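# Insert tommy bar through clamp screw up to knob

## Task

Push the tommy bar through the hole in the clamp's screw, and keep going until the knob at the end of its longer side rests against the screw.

## Robot and tools

Robot: two arms, left_arm and right_arm, each with a two-finger gripper and a wrist camera. Scene frame: origin at table-top height, midway between the nominal bases; +z up, +x out over the table, left_arm on the +y side (names do not match image sides). Calibrated bases: left_arm at (+0.020, +0.367, 0) m, right_arm at (+0.045, -0.254, 0) m, both almost unrotated. Each arm's hand poses, velocities and targets are reported in that arm's own base frame; table positions are in the scene frame. The gripper's fingers point along its +z axis and open and close along its y axis; end_effector_position is the point between the pads, about 1 cm behind the tips. Printed hand positions can be off by a few centimetres, more at long reach.

execute_actions(actions, cameras): actions is a list of actions; each action is a table of up to 15 rows, each row one 1/30 s control step, and a short table repeats its last row to fill 15 steps. Every row has 14 numbers in [-1, 1]: for left_arm dx, dy, dz, rx, ry, rz, opening, then the same seven for right_arm. dx..rz are an offset, not a pose: measured from that arm's Hand target at the start of the action, along the arm's own base axes, with rotation about the Hand target position. Every row counts from that same start, not from the previous row, but the next action or call starts from the new Hand target, so repeating an offset moves again. Scale: 1.0 = 0.6 m or 180 degrees; rx, ry, rz form one rotation vector. Opening is absolute: +1 fully open (0.093 m), -1 closed. To leave an arm alone send its six pose numbers as 0 (this re-requests its Hand target) and its current opening. Images return only when actions is empty or cameras names them.

move(target, speed, blend, opening_speed, grip_force, blocking, cameras): target is one 14-number row or a list of up to 15 rows, laid out and scaled as above; all rows are offsets from the Hand targets at the call's start, not from the previous row. Paths are straight, end together and stop after 10 s at most. speed: top path speed in m/s, 0.002 to 2.9 (default 0.25); turning limited to twice that in rad/s; one value or one per target. blend: corner rounding in metres per target, 0 = stop at each. opening_speed: rate of opening change per second on the -1..+1 scale, at least 0.2. grip_force: newtons per finger pad, 10 to 50, one value or one per arm; it persists; below 50 fingers close slowly. blocking=false returns after about 0.5 s while the move continues. The result adds a move: line (done, off_target, moving, held, fault) plus limits such as paced (pose clipped) or held (steps withheld). Moves do not avoid obstacles or the other arm; faster moves stray and hit harder, and a target set deeper past a contact presses harder.

wait(seconds 0 to 3600): lets time pass, sending nothing new; a running move continues. stop(): brakes a running move. zoom_image(camera, region): region [x0, y0, x1, y1] in pixels of that camera's latest image, at most 504 by 504. finished_scene(scene): ends the current scene, given by its number; call nothing after it in that reply. The goal must hold with the robot released.

Cameras: cam_high, cam_low, cam_left_wrist, cam_right_wrist, each 896x504; use "all" for every one.

Result lines: end_effector_position (m) and end_effector_quat_wxyz per arm; Hand target, the last commanded pose after clipping, from which offsets count; Tool commands; grip_measured (+1 open, -1 closed, may read up to 0.02 high); Joint positions in rad, each arm's list ending with the finger gap in metres; Joint velocities, omitted or read within noise when still; Joint torques, offset and noisy, the first three wrapping at ±28 N m; possible MOTOR HOT and FAULT lines.

Motion notes: commanded orientation is clipped each step to within 40 degrees of the measured one. Friction and weight often leave the gripper short, low or tilted; check after each move and correct, sending the missing distance as an offset if it stays short. Tiny moves may not happen or go sideways. To release a push, command the target back past the gripper. Do not route a path near an arm's own base; the elbow can swing fast. Joint ranges (rad): waist -2.618 to 3.054, shoulder 0 to 3.142, elbow 0 to 3.142 (straight at 2.901), wrist pitch ±1.571, wrist yaw ±1.571, wrist roll ±2.094.

Gripping: pads meet near -0.94 and read about 0.0208 higher per millimetre of object width. A command at least 0.41 below the reading for the width grips a rigid flat object at full force; keep sending it to hold, and send a value well above the width reading to release. Grippers squeeze roughly 50 to 65 N per pad.

Avoid: dropping the bar or releasing it while it moves, anything leaving the table, striking the clamp or table hard, strong pushes, any contact between the arms or their grippers and wrist cameras, strain on camera cables, and overheating from long stretched holds (75 °C warns, 90 °C folds the arm away for the rest of the scene, 100 °C drops it).

Each tool is called after "Request:" by a JSON object that holds its "fn" and its "kwargs", one argument or row to a line.

## Session

Request:
{"fn": "execute_actions", "kwargs": {
  "actions": []
}}

Request:
{"fn": "zoom_image", "kwargs": {
  "camera": "cam_high",
  "region": [400, 120, 600, 270]
}}

Request:
{"fn": "zoom_image", "kwargs": {
  "camera": "cam_low",
  "region": [400, 270, 700, 400]
}}

Scene clock: 0.00 s.
left_arm: end_effector_position=(+0.3706, +0.0258, +0.0723) grip_measured=+1.000 end_effector_quat_wxyz=(+0.542, -0.041, +0.839, -0.002) | right_arm: end_effector_position=(+0.3898, -0.0212, +0.0880) grip_measured=+1.000 end_effector_quat_wxyz=(+0.573, +0.060, +0.817, -0.032)
Joint positions: left_arm=[0.087 1.508 0.32 0.763 0.038 -0.036 0.093] | right_arm=[-0.004 1.565 0.365 0.849 0.117 0.061 0.093]
Joint velocities: within noise
Joint torques (N m): no reading
Heat: left arm: 31 °C; right arm: 34 °C.
Hand target: left_arm +0.3754, +0.0262, +0.0824; +0.556, -0.041, +0.830, -0.002 | right_arm +0.3923, -0.0211, +0.0938; +0.580, +0.061, +0.812, -0.031
Tool commands: left_gripper/opening=+1.0 right_gripper/opening=+1.0

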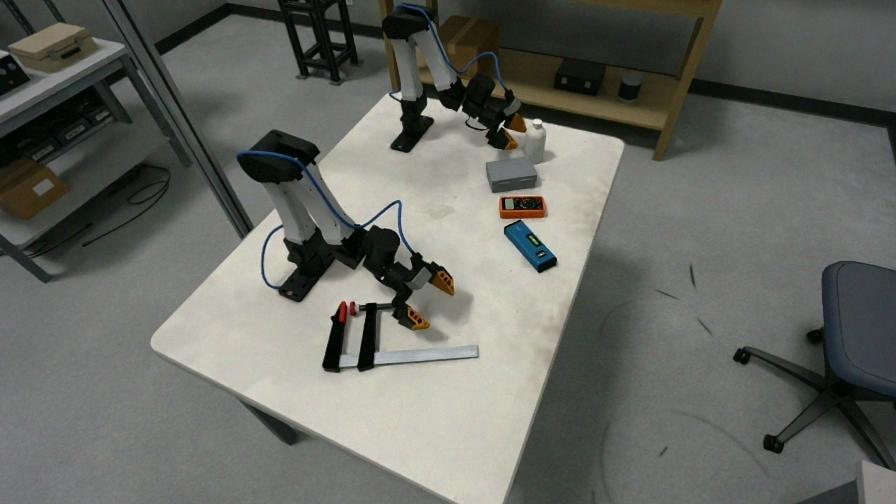

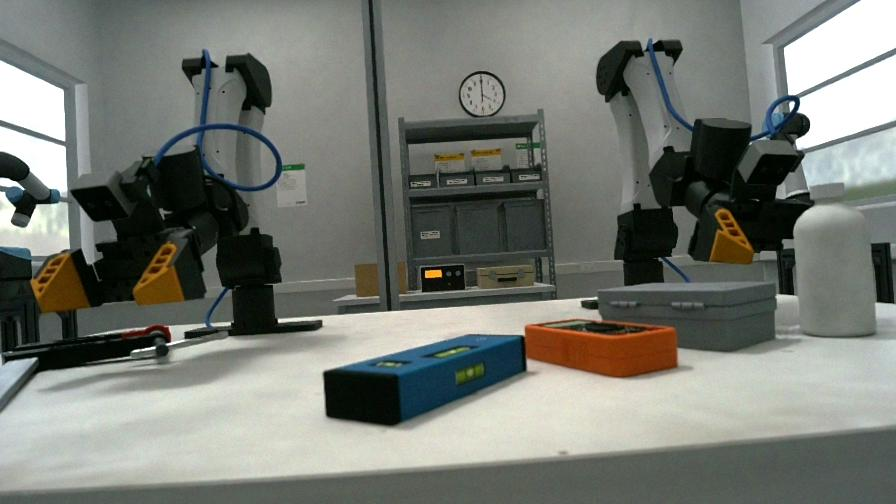

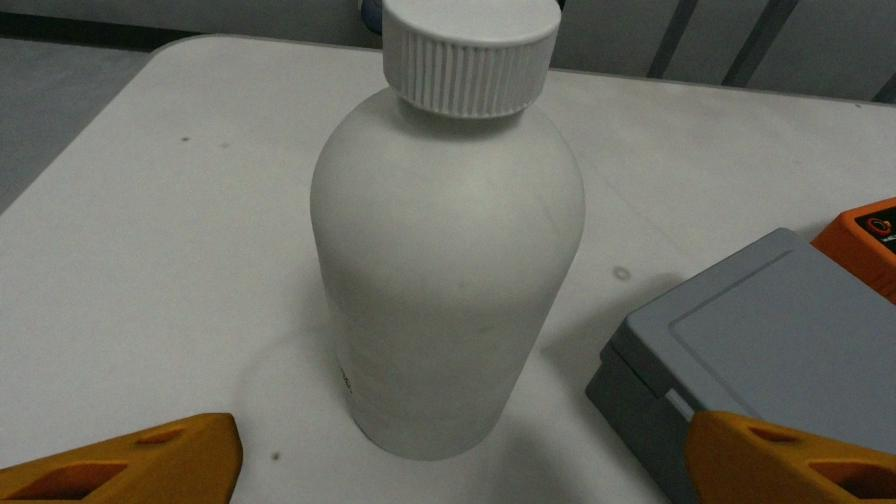

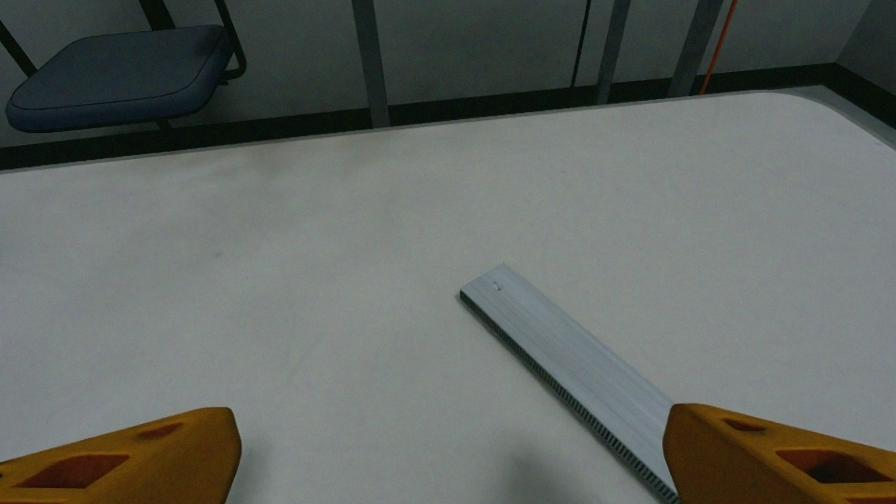

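Scaled by 2.520 from the camera's image (finer frame: 1280x720).

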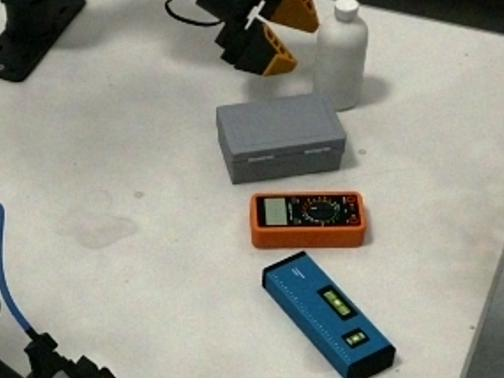

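Scaled by 1.680 from the camera's image (finer frame: 1280x720).

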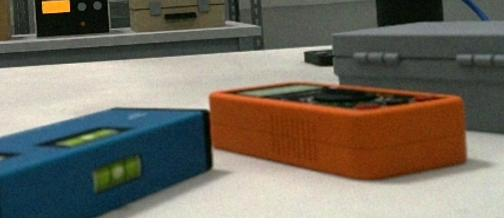

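Request:
{"fn": "zoom_image", "kwargs": {
  "camera": "cam_high",
  "region": [310, 260, 490, 390]
}}

Request:
{"fn": "zoom_image", "kwargs": {
  "camera": "cam_low",
  "region": [0, 280, 260, 410]
}}

Scaled by 2.800 from the camera's image (finer frame: 1280x720).

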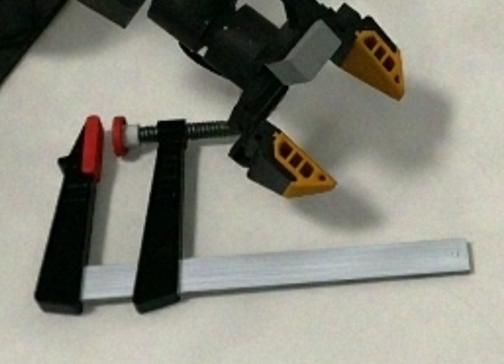

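Scaled by 1.938 from the camera's image (finer frame: 1280x720).

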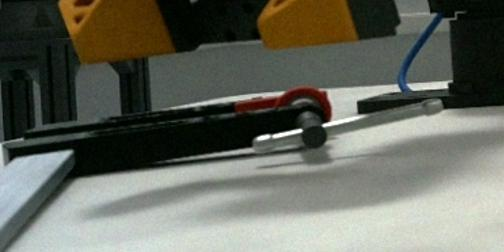

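Request:
{"fn": "move", "kwargs": {
  "target": [0, 0, 0, 0, 0, 0, 1, -0.3063, 0.1988, 0.0437, 0.2315, 0.3360, -0.2615, -0.92],
  "cameras": ["cam_right_wrist", "cam_high", "cam_low"]
}}

Request:
{"fn": "zoom_image", "kwargs": {
  "camera": "cam_low",
  "region": [100, 280, 300, 390]
}}

Scene clock: 12.93 s.
left_arm: end_effector_position=(+0.3706, +0.0258, +0.0723) grip_measured=+1.000 end_effector_quat_wxyz=(+0.542, -0.041, +0.839, -0.002) | right_arm: end_effector_position=(+0.2044, +0.0926, +0.1150) grip_measured=-0.918 end_effector_quat_wxyz=(+0.001, +0.519, +0.854, -0.005)
Joint positions: left_arm=[0.087 1.508 0.32 0.763 0.038 -0.036 0.093] | right_arm=[0.43 1.397 1.093 -1.274 0.006 1.522 0.001]
Joint torques (N m): left_arm=[0.23 -5.33 6.56 2.16 0.05 -0.07] | right_arm=[0.75 -3.9 9.02 0.12 -0.04 0.23]
Heat: left arm: 33 °C; right arm: 36 °C.
Hand target: left_arm +0.3754, +0.0262, +0.0824; +0.556, -0.041, +0.830, -0.002 | right_arm +0.2086, +0.0981, +0.1200; +0.000, +0.522, +0.853, +0.000
Off the commanded pose: left_arm 0.011 m, 2 deg | right_arm 0.009 m, 1 deg.
move: done
Images, in order (width x height): cam_high 896x504, cam_low 896x504, cam_right_wrist 896x504.

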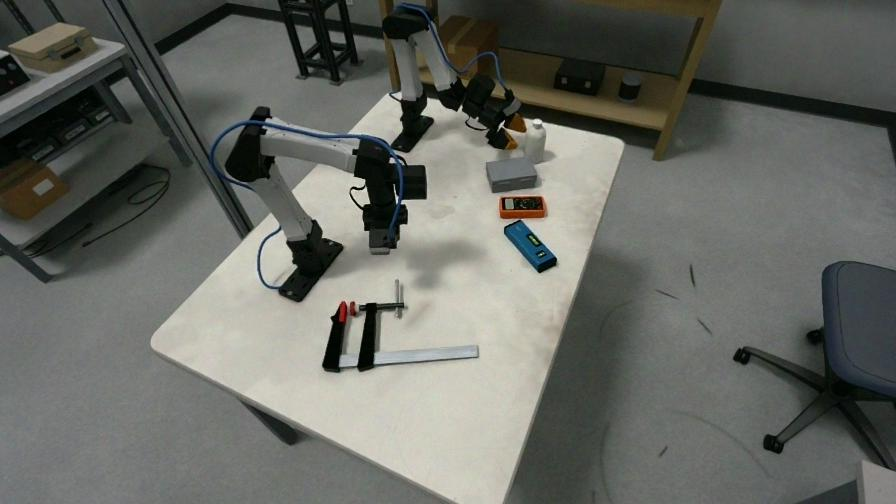

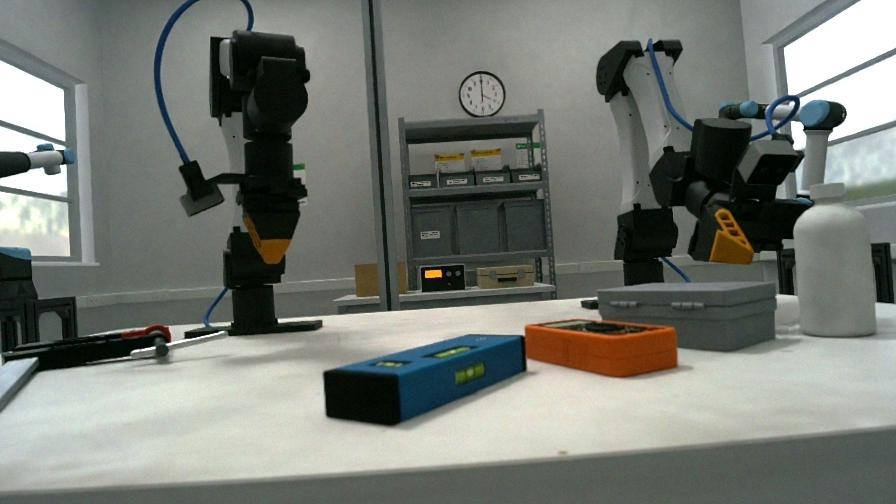

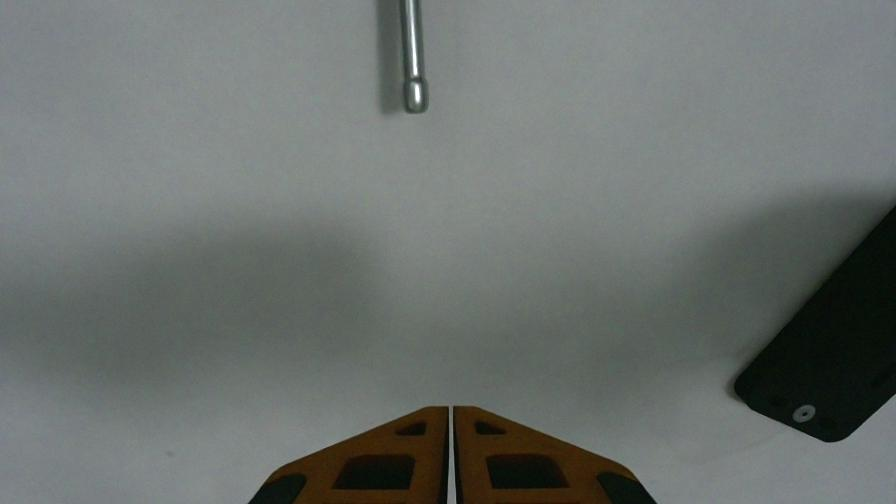

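Scaled by 2.520 from the camera's image (finer frame: 1280x720).

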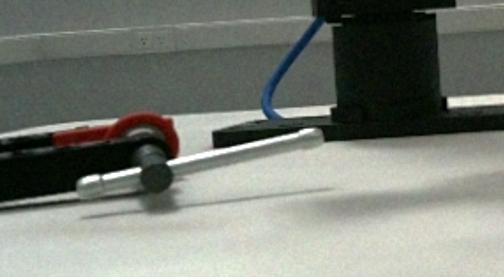

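Request:
{"fn": "zoom_image", "kwargs": {
  "camera": "cam_high",
  "region": [330, 260, 450, 380]
}}

Scaled by 4.200 from the camera's image (finer frame: 1280x720).

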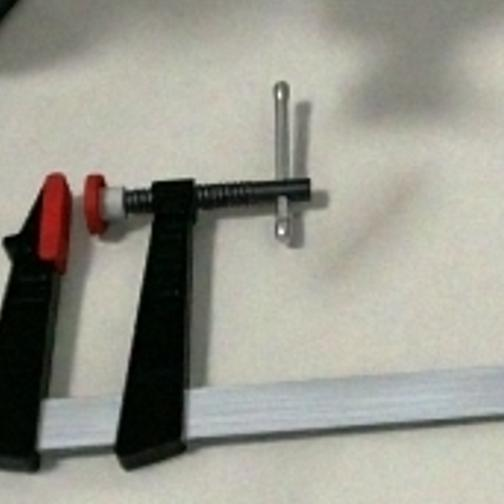

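Request:
{"fn": "move", "kwargs": {
  "target": [
    [0, 0, 0, 0, 0, 0, 1, 0.0345, -0.0467, -0.1, 0, 0, 0, -0.92],
    [0, 0, 0, 0, 0, 0, 1, 0.0345, -0.0467, -0.1558, 0, 0, 0, -0.92]
  ],
  "blend": [0.02, 0],
  "speed": [0.2, 0.12],
  "cameras": ["cam_right_wrist", "cam_low"]
}}

Request:
{"fn": "zoom_image", "kwargs": {
  "camera": "cam_low",
  "region": [100, 250, 320, 390]
}}

Scene clock: 25.47 s.
left_arm: end_effector_position=(+0.3706, +0.0258, +0.0723) grip_measured=+1.000 end_effector_quat_wxyz=(+0.542, -0.041, +0.839, -0.002) | right_arm: end_effector_position=(+0.2307, +0.0718, +0.0325) grip_measured=-0.918 end_effector_quat_wxyz=(+0.006, +0.522, +0.853, +0.004)
Joint positions: left_arm=[0.087 1.508 0.32 0.763 0.038 -0.036 0.093] | right_arm=[0.305 1.525 0.867 -0.9 0.004 1.403 0.001]
Joint torques (N m): left_arm=[0.1 -5.39 6.48 2.21 0.04 -0.02] | right_arm=[-0.99 -4.88 4.75 0.46 -0.01 -0.02]
Heat: left arm: 35 °C; right arm: 40 °C.
Hand target: left_arm +0.3754, +0.0262, +0.0824; +0.556, -0.041, +0.830, -0.002 | right_arm +0.2293, +0.0701, +0.0266; +0.000, +0.522, +0.853, +0.000
Off the commanded pose: left_arm 0.011 m, 2 deg | right_arm 0.006 m, 1 deg.
move: done; blend cut to 0.0167 m at target 1
Images, in order (width x height): cam_low 896x504, cam_right_wrist 896x504.

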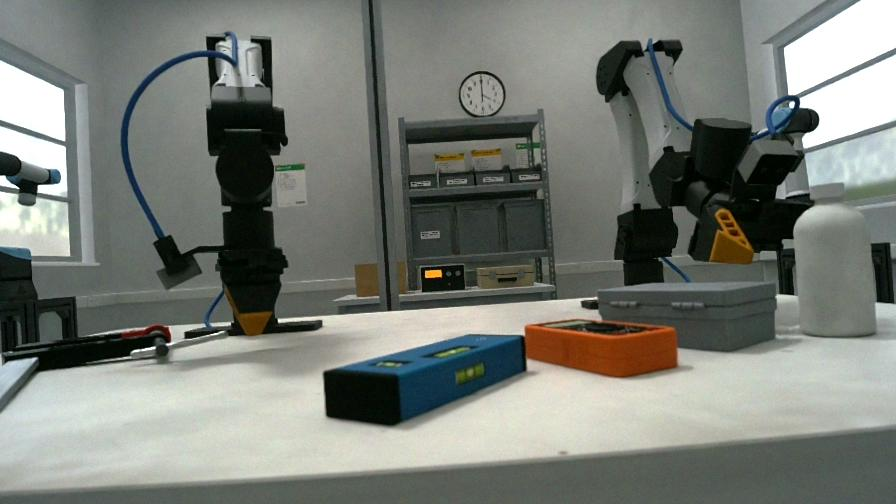

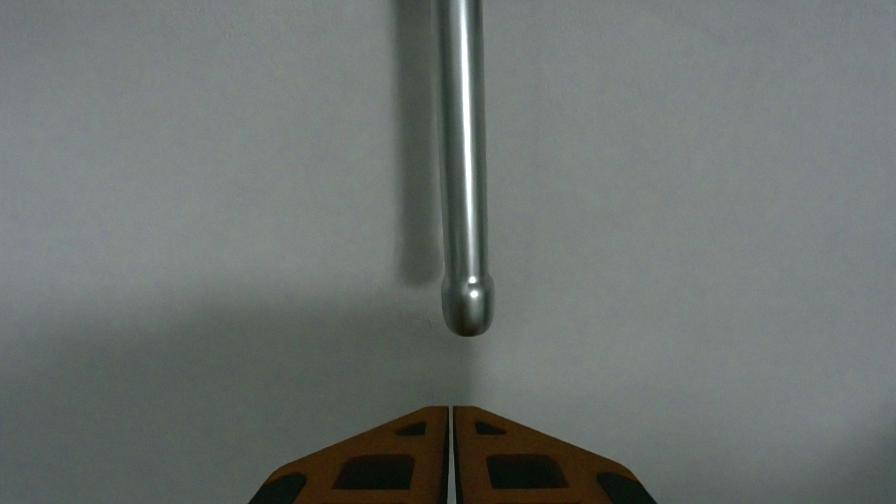

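Scaled by 2.291 from the camera's image (finer frame: 1280x720).

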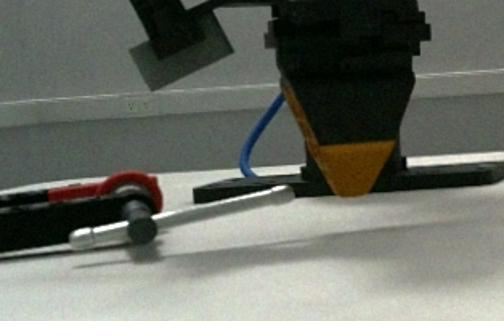

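Request:
{"fn": "move", "kwargs": {
  "target": [
    [0, 0, 0, 0, 0, 0, 1, 0.0098, -0.0215, -0.011, 0, 0, 0, -0.92],
    [0, 0, 0, 0, 0, 0, 1, 0.0737, -0.1368, -0.0177, 0, 0, 0, -0.92]
  ],
  "blend": [0.005, 0],
  "speed": [0.06, 0.08],
  "cameras": ["cam_right_wrist", "cam_low", "cam_high"]
}}

Request:
{"fn": "zoom_image", "kwargs": {
  "camera": "cam_right_wrist",
  "region": [320, 280, 600, 504]
}}

Request:
{"fn": "zoom_image", "kwargs": {
  "camera": "cam_low",
  "region": [60, 250, 280, 390]
}}

Scene clock: 34.03 s.
left_arm: end_effector_position=(+0.3706, +0.0258, +0.0723) grip_measured=+1.000 end_effector_quat_wxyz=(+0.542, -0.041, +0.839, -0.002) | right_arm: end_effector_position=(+0.2545, +0.0020, +0.0154) grip_measured=-0.918 end_effector_quat_wxyz=(-0.032, +0.516, +0.856, +0.007)
Joint positions: left_arm=[0.087 1.508 0.32 0.763 0.038 -0.036 0.093] | right_arm=[-0.021 1.661 0.929 -0.887 -0.044 1.062 0.001]
Joint torques (N m): left_arm=[0.06 -5.18 6.64 2.2 0.01 -0.03] | right_arm=[-2.36 -5.42 8.25 0.55 0.53 -0.01]
Heat: left arm: 37 °C; right arm: 40 °C.
Hand target: left_arm +0.3754, +0.0262, +0.0824; +0.556, -0.041, +0.830, -0.002 | right_arm +0.2734, -0.0119, +0.0159; +0.000, +0.522, +0.853, +0.000
Off the commanded pose: left_arm 0.011 m, 2 deg | right_arm 0.024 m, 4 deg.
move: off_target (right_arm)
Images, in order (width x height): cam_high 896x504, cam_low 896x504, cam_right_wrist 896x504.

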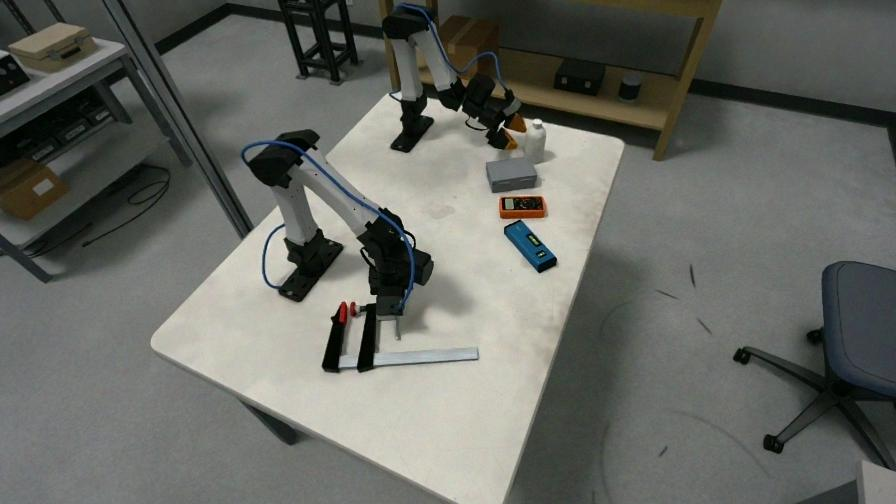

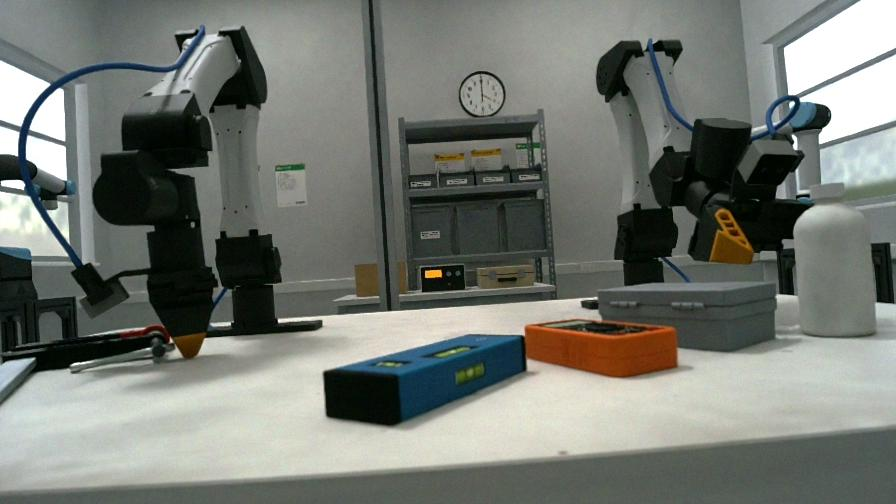

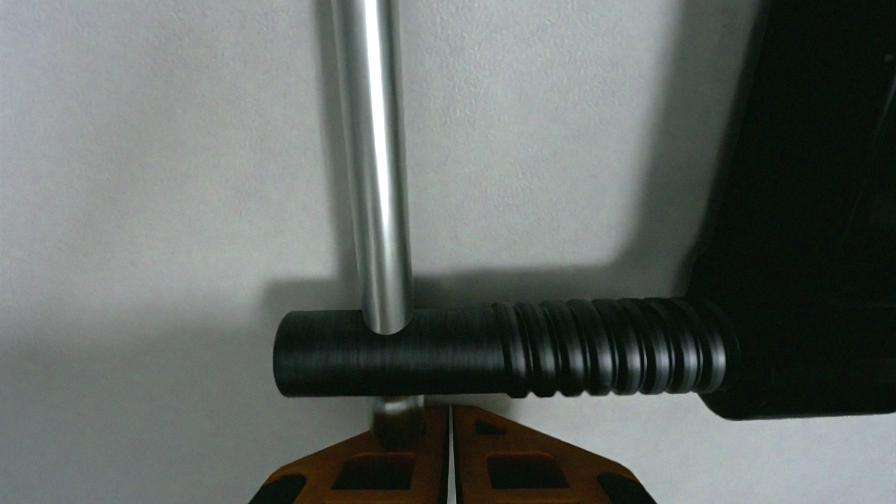

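Scaled by 1.800 from the camera's image (finer frame: 1280x720).

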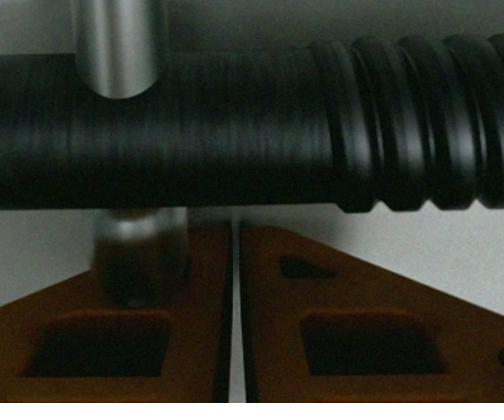

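Scaled by 2.291 from the camera's image (finer frame: 1280x720).

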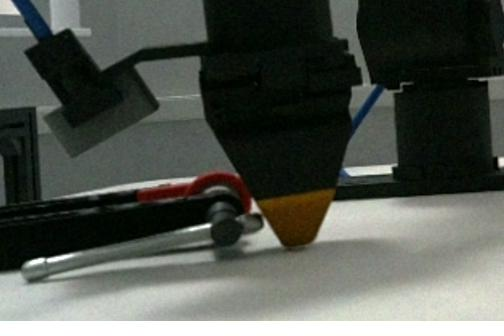

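Request:
{"fn": "move", "kwargs": {
  "target": [
    [0, 0, 0, 0, 0, 0, 1, -0.0432, 0.0448, 0.0135, 0, 0, 0, -0.92],
    [0, 0, 0, 0, 0, 0, 1, -0.0182, 0.0492, 0.0085, 0, 0, 0, -0.92],
    [0, 0, 0, 0, 0, 0, 1, 0.0108, -0.0052, 0.0052, 0, 0, 0, -0.92]
  ],
  "blend": [0.003, 0, 0],
  "speed": [0.08, 0.08, 0.06],
  "cameras": ["cam_right_wrist", "cam_low", "cam_high"]
}}

Request:
{"fn": "zoom_image", "kwargs": {
  "camera": "cam_right_wrist",
  "region": [320, 280, 600, 504]
}}

Request:
{"fn": "zoom_image", "kwargs": {
  "camera": "cam_low",
  "region": [60, 250, 280, 390]
}}

Scene clock: 41.43 s.
left_arm: end_effector_position=(+0.3706, +0.0258, +0.0723) grip_measured=+1.000 end_effector_quat_wxyz=(+0.542, -0.041, +0.839, -0.002) | right_arm: end_effector_position=(+0.2624, +0.0008, +0.0186) grip_measured=-0.918 end_effector_quat_wxyz=(-0.032, +0.516, +0.856, +0.012)
Joint positions: left_arm=[0.087 1.508 0.32 0.763 0.038 -0.036 0.093] | right_arm=[-0.03 1.679 0.964 -0.899 -0.052 1.054 0.001]
Joint torques (N m): left_arm=[-0.02 -5.27 6.35 2.21 0.03 -0.06] | right_arm=[-2.51 -5.71 8.29 0.53 0.61 -0.04]
Heat: left arm: 37 °C; right arm: 42 °C.
Hand target: left_arm +0.3754, +0.0262, +0.0824; +0.556, -0.041, +0.830, -0.002 | right_arm +0.2800, -0.0150, +0.0191; +0.000, +0.522, +0.853, +0.000
Off the commanded pose: left_arm 0.011 m, 2 deg | right_arm 0.024 m, 4 deg.
move: off_target (right_arm)
Images, in order (width x height): cam_high 896x504, cam_low 896x504, cam_right_wrist 896x504.

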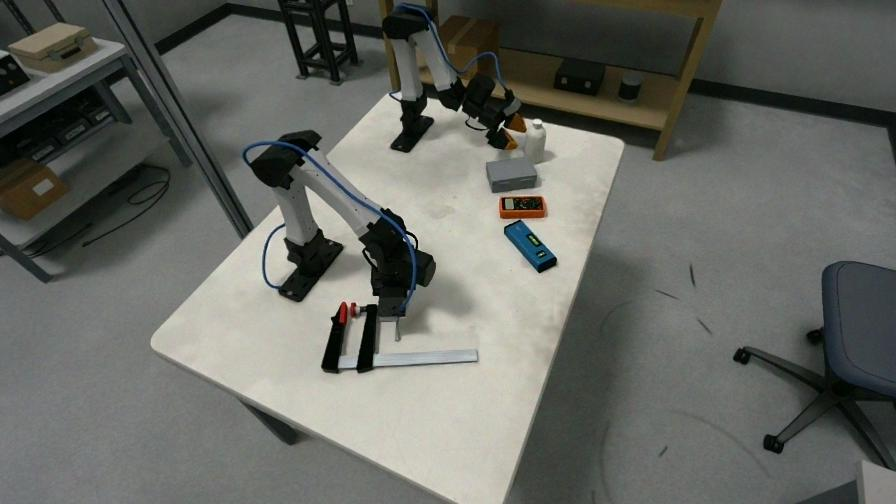

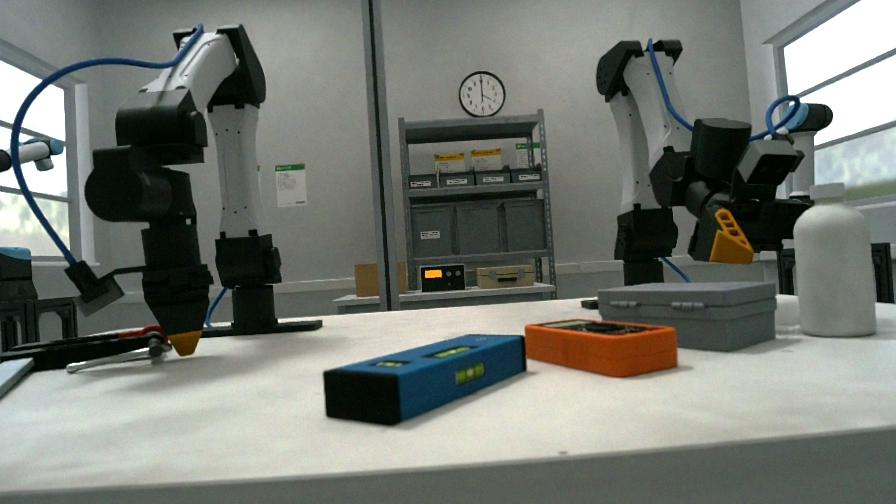

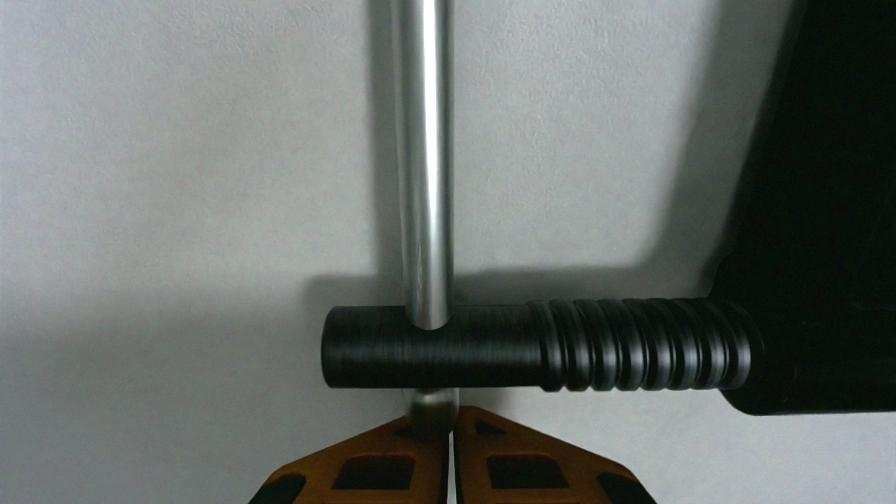

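Scaled by 1.800 from the camera's image (finer frame: 1280x720).

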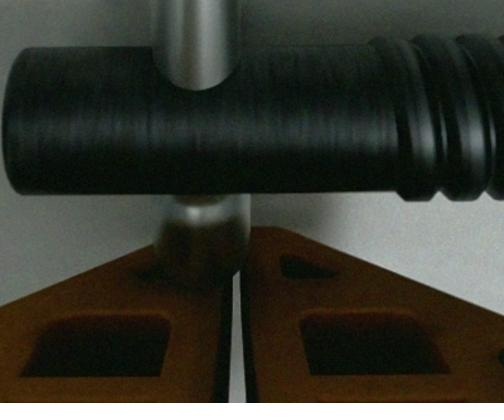

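Scaled by 2.291 from the camera's image (finer frame: 1280x720).

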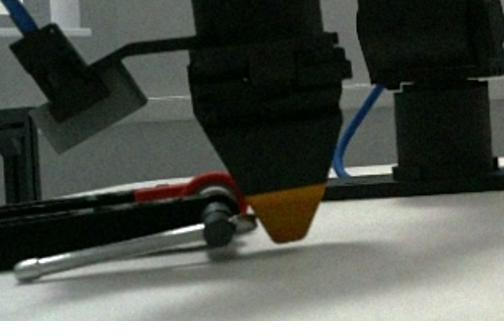

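Request:
{"fn": "zoom_image", "kwargs": {
  "camera": "cam_high",
  "region": [330, 260, 450, 380]
}}

Request:
{"fn": "zoom_image", "kwargs": {
  "camera": "cam_right_wrist",
  "region": [380, 360, 500, 450]
}}

Scaled by 4.200 from the camera's image (finer frame: 1280x720).

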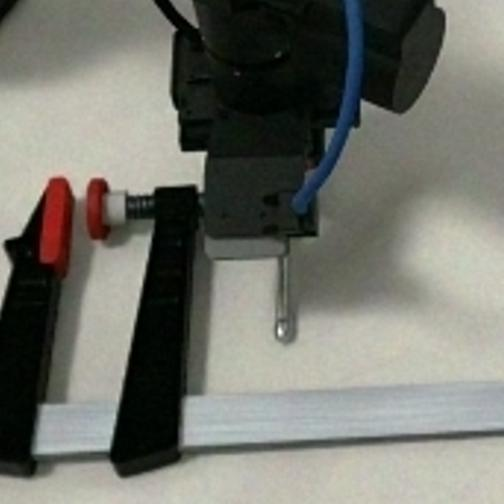

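Scaled by 4.200 from the camera's image (finer frame: 1280x720).

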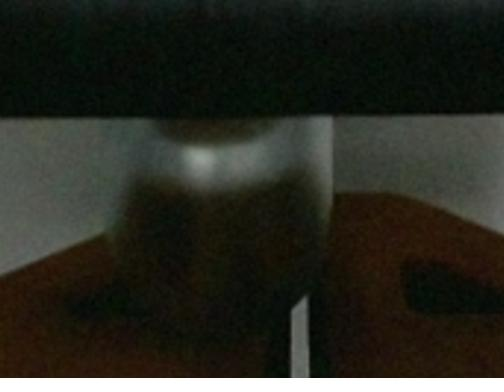

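Request:
{"fn": "move", "kwargs": {
  "target": [
    [0, 0, 0, 0, 0, 0, 1, -0.0415, 0.0482, 0.005, 0, 0, 0, -0.92],
    [0, 0, 0, 0, 0, 0, 1, -0.069, 0.097, 0.0815, 0, 0, 0, -0.92]
  ],
  "blend": [0.008, 0],
  "speed": [0.12, 0.15],
  "cameras": ["cam_right_wrist", "cam_low"]
}}

Request:
{"fn": "zoom_image", "kwargs": {
  "camera": "cam_right_wrist",
  "region": [320, 0, 560, 180]
}}

Request:
{"fn": "zoom_image", "kwargs": {
  "camera": "cam_low",
  "region": [60, 310, 220, 390]
}}

Scene clock: 47.47 s.
left_arm: end_effector_position=(+0.3706, +0.0258, +0.0723) grip_measured=+1.000 end_effector_quat_wxyz=(+0.542, -0.041, +0.839, -0.002) | right_arm: end_effector_position=(+0.2303, +0.0428, +0.0564) grip_measured=-0.918 end_effector_quat_wxyz=(-0.022, +0.519, +0.854, -0.007)
Joint positions: left_arm=[0.087 1.508 0.32 0.763 0.038 -0.036 0.093] | right_arm=[0.171 1.512 0.956 -1.056 -0.018 1.263 0.001]
Joint torques (N m): left_arm=[0.03 -5.24 6.53 2.17 0.06 -0.03] | right_arm=[0.55 -8.53 8.35 0.09 0.22 0.22]
Heat: left arm: 38 °C; right arm: 43 °C.
Hand target: left_arm +0.3754, +0.0262, +0.0824; +0.556, -0.041, +0.830, -0.002 | right_arm +0.2386, +0.0431, +0.0679; +0.000, +0.522, +0.853, +0.000
Off the commanded pose: left_arm 0.011 m, 2 deg | right_arm 0.014 m, 3 deg.
move: off_target (right_arm)
Images, in order (width x height): cam_low 896x504, cam_right_wrist 896x504.

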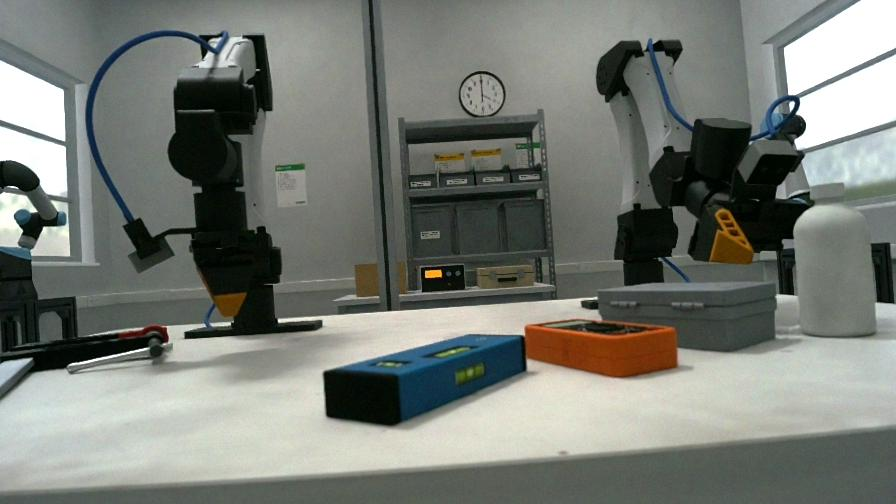

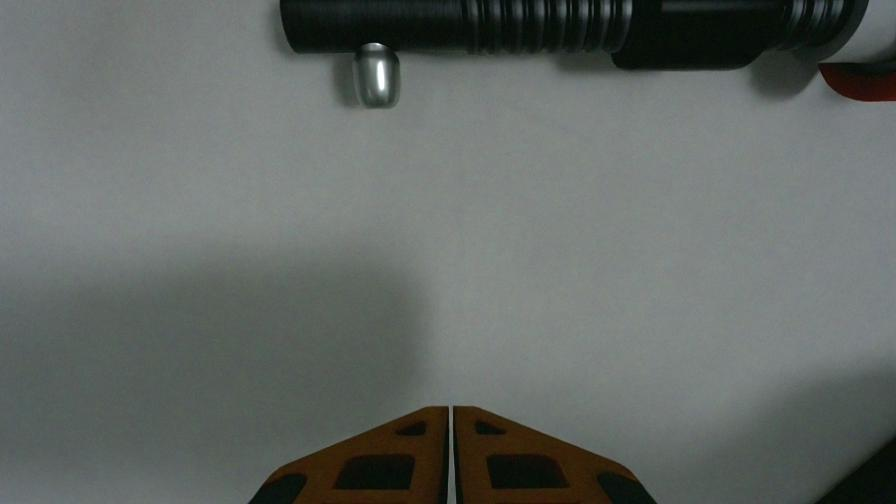

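Scaled by 2.100 from the camera's image (finer frame: 1280x720).

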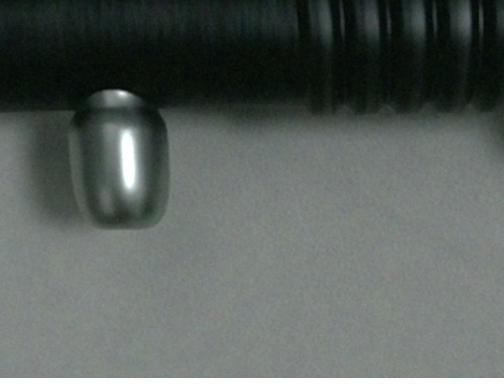

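Scaled by 3.150 from the camera's image (finer frame: 1280x720).

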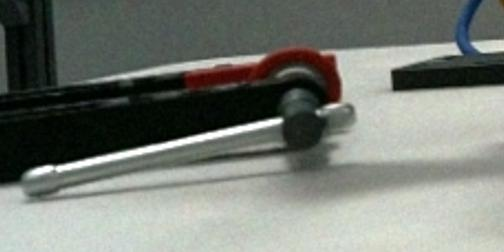

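Request:
{"fn": "zoom_image", "kwargs": {
  "camera": "cam_right_wrist",
  "region": [330, 20, 420, 120]
}}

Scaled by 5.040 from the camera's image (finer frame: 1280x720).

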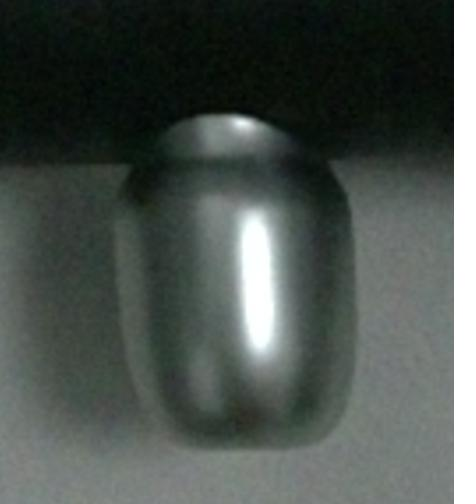

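Request:
{"fn": "move", "kwargs": {
  "target": [
    [0, 0, 0, 0, 0, 0, 1, 0.019, 0.0048, -0.0757, 0, 0, 0, -0.92],
    [0, 0, 0, 0, 0, 0, 1, 0.0457, -0.0393, -0.079, 0, 0, 0, -0.92],
    [0, 0, 0, 0, 0, 0, 1, 0.0797, -0.1027, -0.0815, 0, 0, 0, -0.92]
  ],
  "blend": [0.008, 0.003, 0],
  "speed": [0.15, 0.1, 0.06],
  "cameras": ["cam_right_wrist", "cam_high"]
}}

Request:
{"fn": "zoom_image", "kwargs": {
  "camera": "cam_right_wrist",
  "region": [360, 340, 520, 460]
}}

Request:
{"fn": "move", "kwargs": {
  "target": [
    [0, 0, 0, 0, 0, 0, 1, -0.0522, 0.054, 0.005, 0, 0, 0, -0.92],
    [0, 0, 0, 0, 0, 0, 1, -0.0797, 0.1027, 0.0815, 0, 0, 0, -0.92]
  ],
  "blend": [0.008, 0],
  "speed": [0.12, 0.15],
  "cameras": ["cam_right_wrist", "cam_high"]
}}

Request:
{"fn": "zoom_image", "kwargs": {
  "camera": "cam_right_wrist",
  "region": [320, 0, 500, 130]
}}

Scene clock: 91.97 s.
left_arm: end_effector_position=(+0.3706, +0.0258, +0.0723) grip_measured=+1.000 end_effector_quat_wxyz=(+0.542, -0.041, +0.839, -0.002) | right_arm: end_effector_position=(+0.2690, -0.0020, +0.0190) grip_measured=-0.918 end_effector_quat_wxyz=(-0.033, +0.517, +0.855, +0.013)
Joint positions: left_arm=[0.087 1.508 0.32 0.763 0.038 -0.036 0.093] | right_arm=[-0.041 1.703 0.992 -0.905 -0.055 1.045 0.001]
Joint torques (N m): left_arm=[0.24 -5.15 6.49 2.18 0.02 -0.03] | right_arm=[-2.43 -5.98 8.25 0.53 0.64 -0.03]
Heat: left arm: 41 °C; right arm: 44 °C.
Hand target: left_arm +0.3754, +0.0262, +0.0824; +0.556, -0.041, +0.830, -0.002 | right_arm +0.2864, -0.0184, +0.0191; +0.000, +0.522, +0.853, +0.000
Off the commanded pose: left_arm 0.011 m, 2 deg | right_arm 0.024 m, 4 deg.
move: off_target (right_arm)
Images, in order (width x height): cam_high 896x504, cam_right_wrist 896x504.

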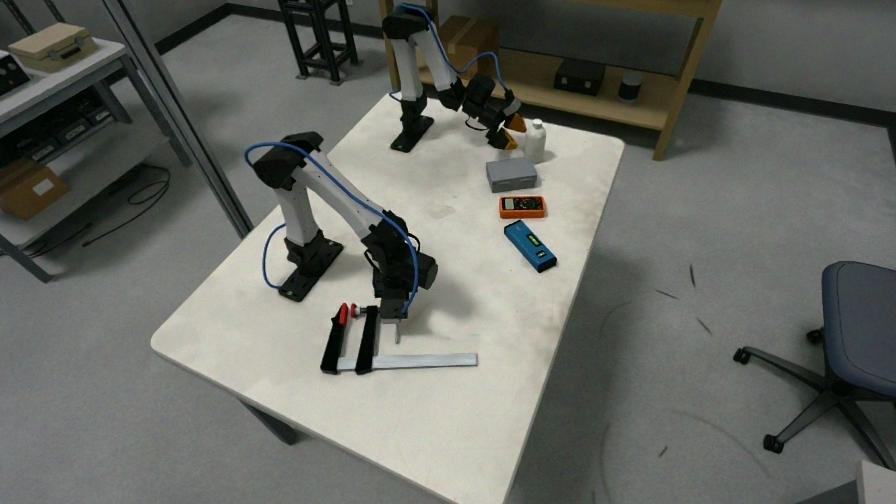

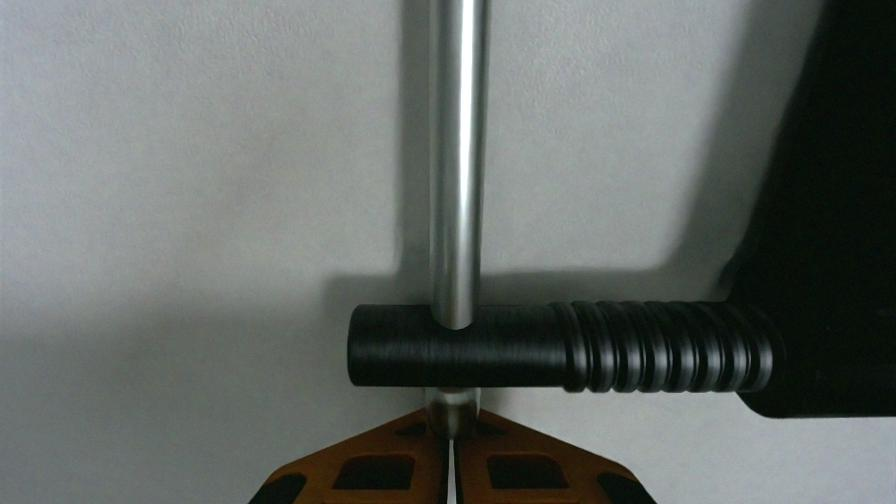

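Scaled by 3.150 from the camera's image (finer frame: 1280x720).

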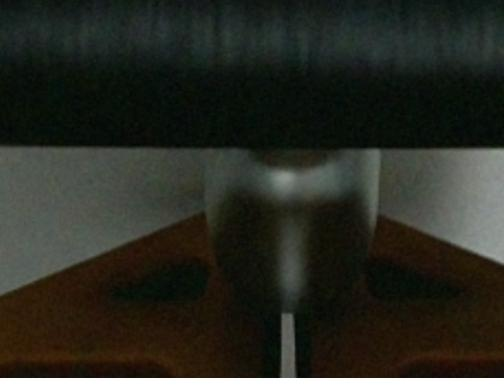

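Scene clock: 93.50 s.
left_arm: end_effector_position=(+0.3706, +0.0258, +0.0723) grip_measured=+1.000 end_effector_quat_wxyz=(+0.542, -0.041, +0.839, -0.002) | right_arm: end_effector_position=(+0.2304, +0.0428, +0.0565) grip_measured=-0.918 end_effector_quat_wxyz=(-0.021, +0.519, +0.854, -0.007)
Joint positions: left_arm=[0.087 1.508 0.32 0.763 0.038 -0.036 0.093] | right_arm=[0.171 1.512 0.956 -1.056 -0.018 1.263 0.001]
Joint torques (N m): left_arm=[0.06 -5.38 6.56 2.19 0.03 -0.06] | right_arm=[0.58 -8.54 8.34 0.14 0.21 0.25]
Heat: left arm: 41 °C; right arm: 44 °C.
Hand target: left_arm +0.3754, +0.0262, +0.0824; +0.556, -0.041, +0.830, -0.002 | right_arm +0.2387, +0.0432, +0.0680; +0.000, +0.522, +0.853, +0.001
Off the commanded pose: left_arm 0.011 m, 2 deg | right_arm 0.014 m, 3 deg.
move: off_target (right_arm)
Images, in order (width x height): cam_high 896x504, cam_right_wrist 896x504.

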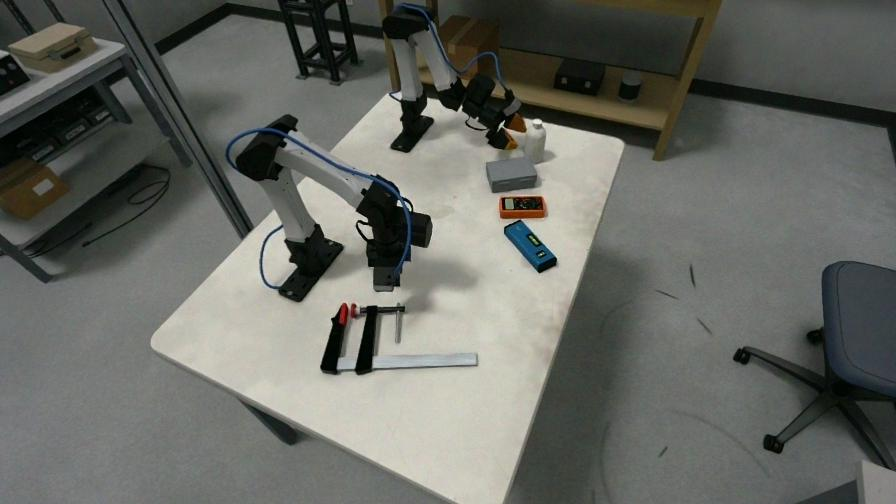

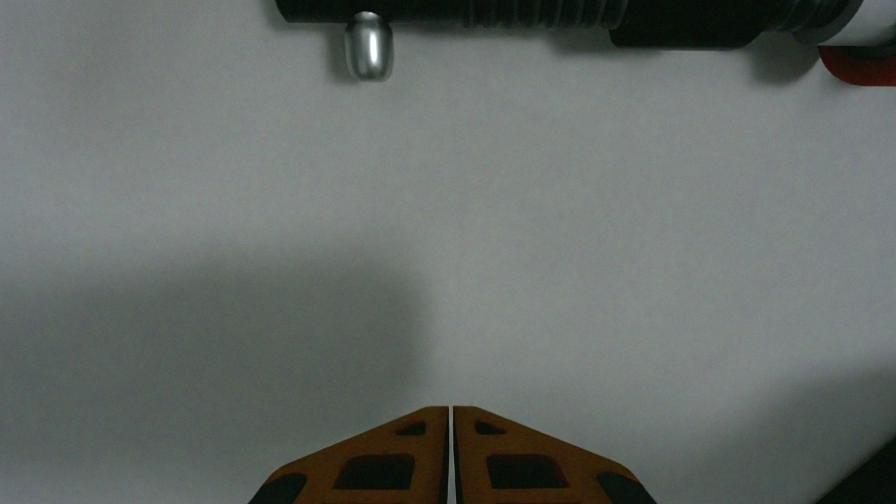

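Scaled by 2.800 from the camera's image (finer frame: 1280x720).

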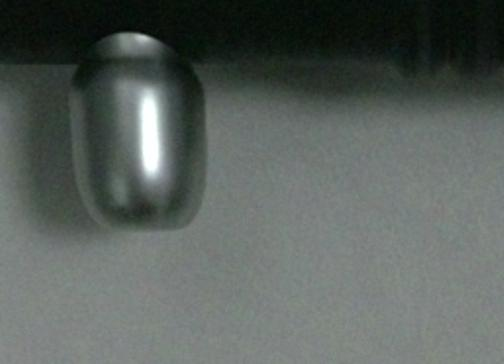

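Request:
{"fn": "finished_scene", "kwargs": {
  "scene": 2
}}

The scene is finished: the task was done.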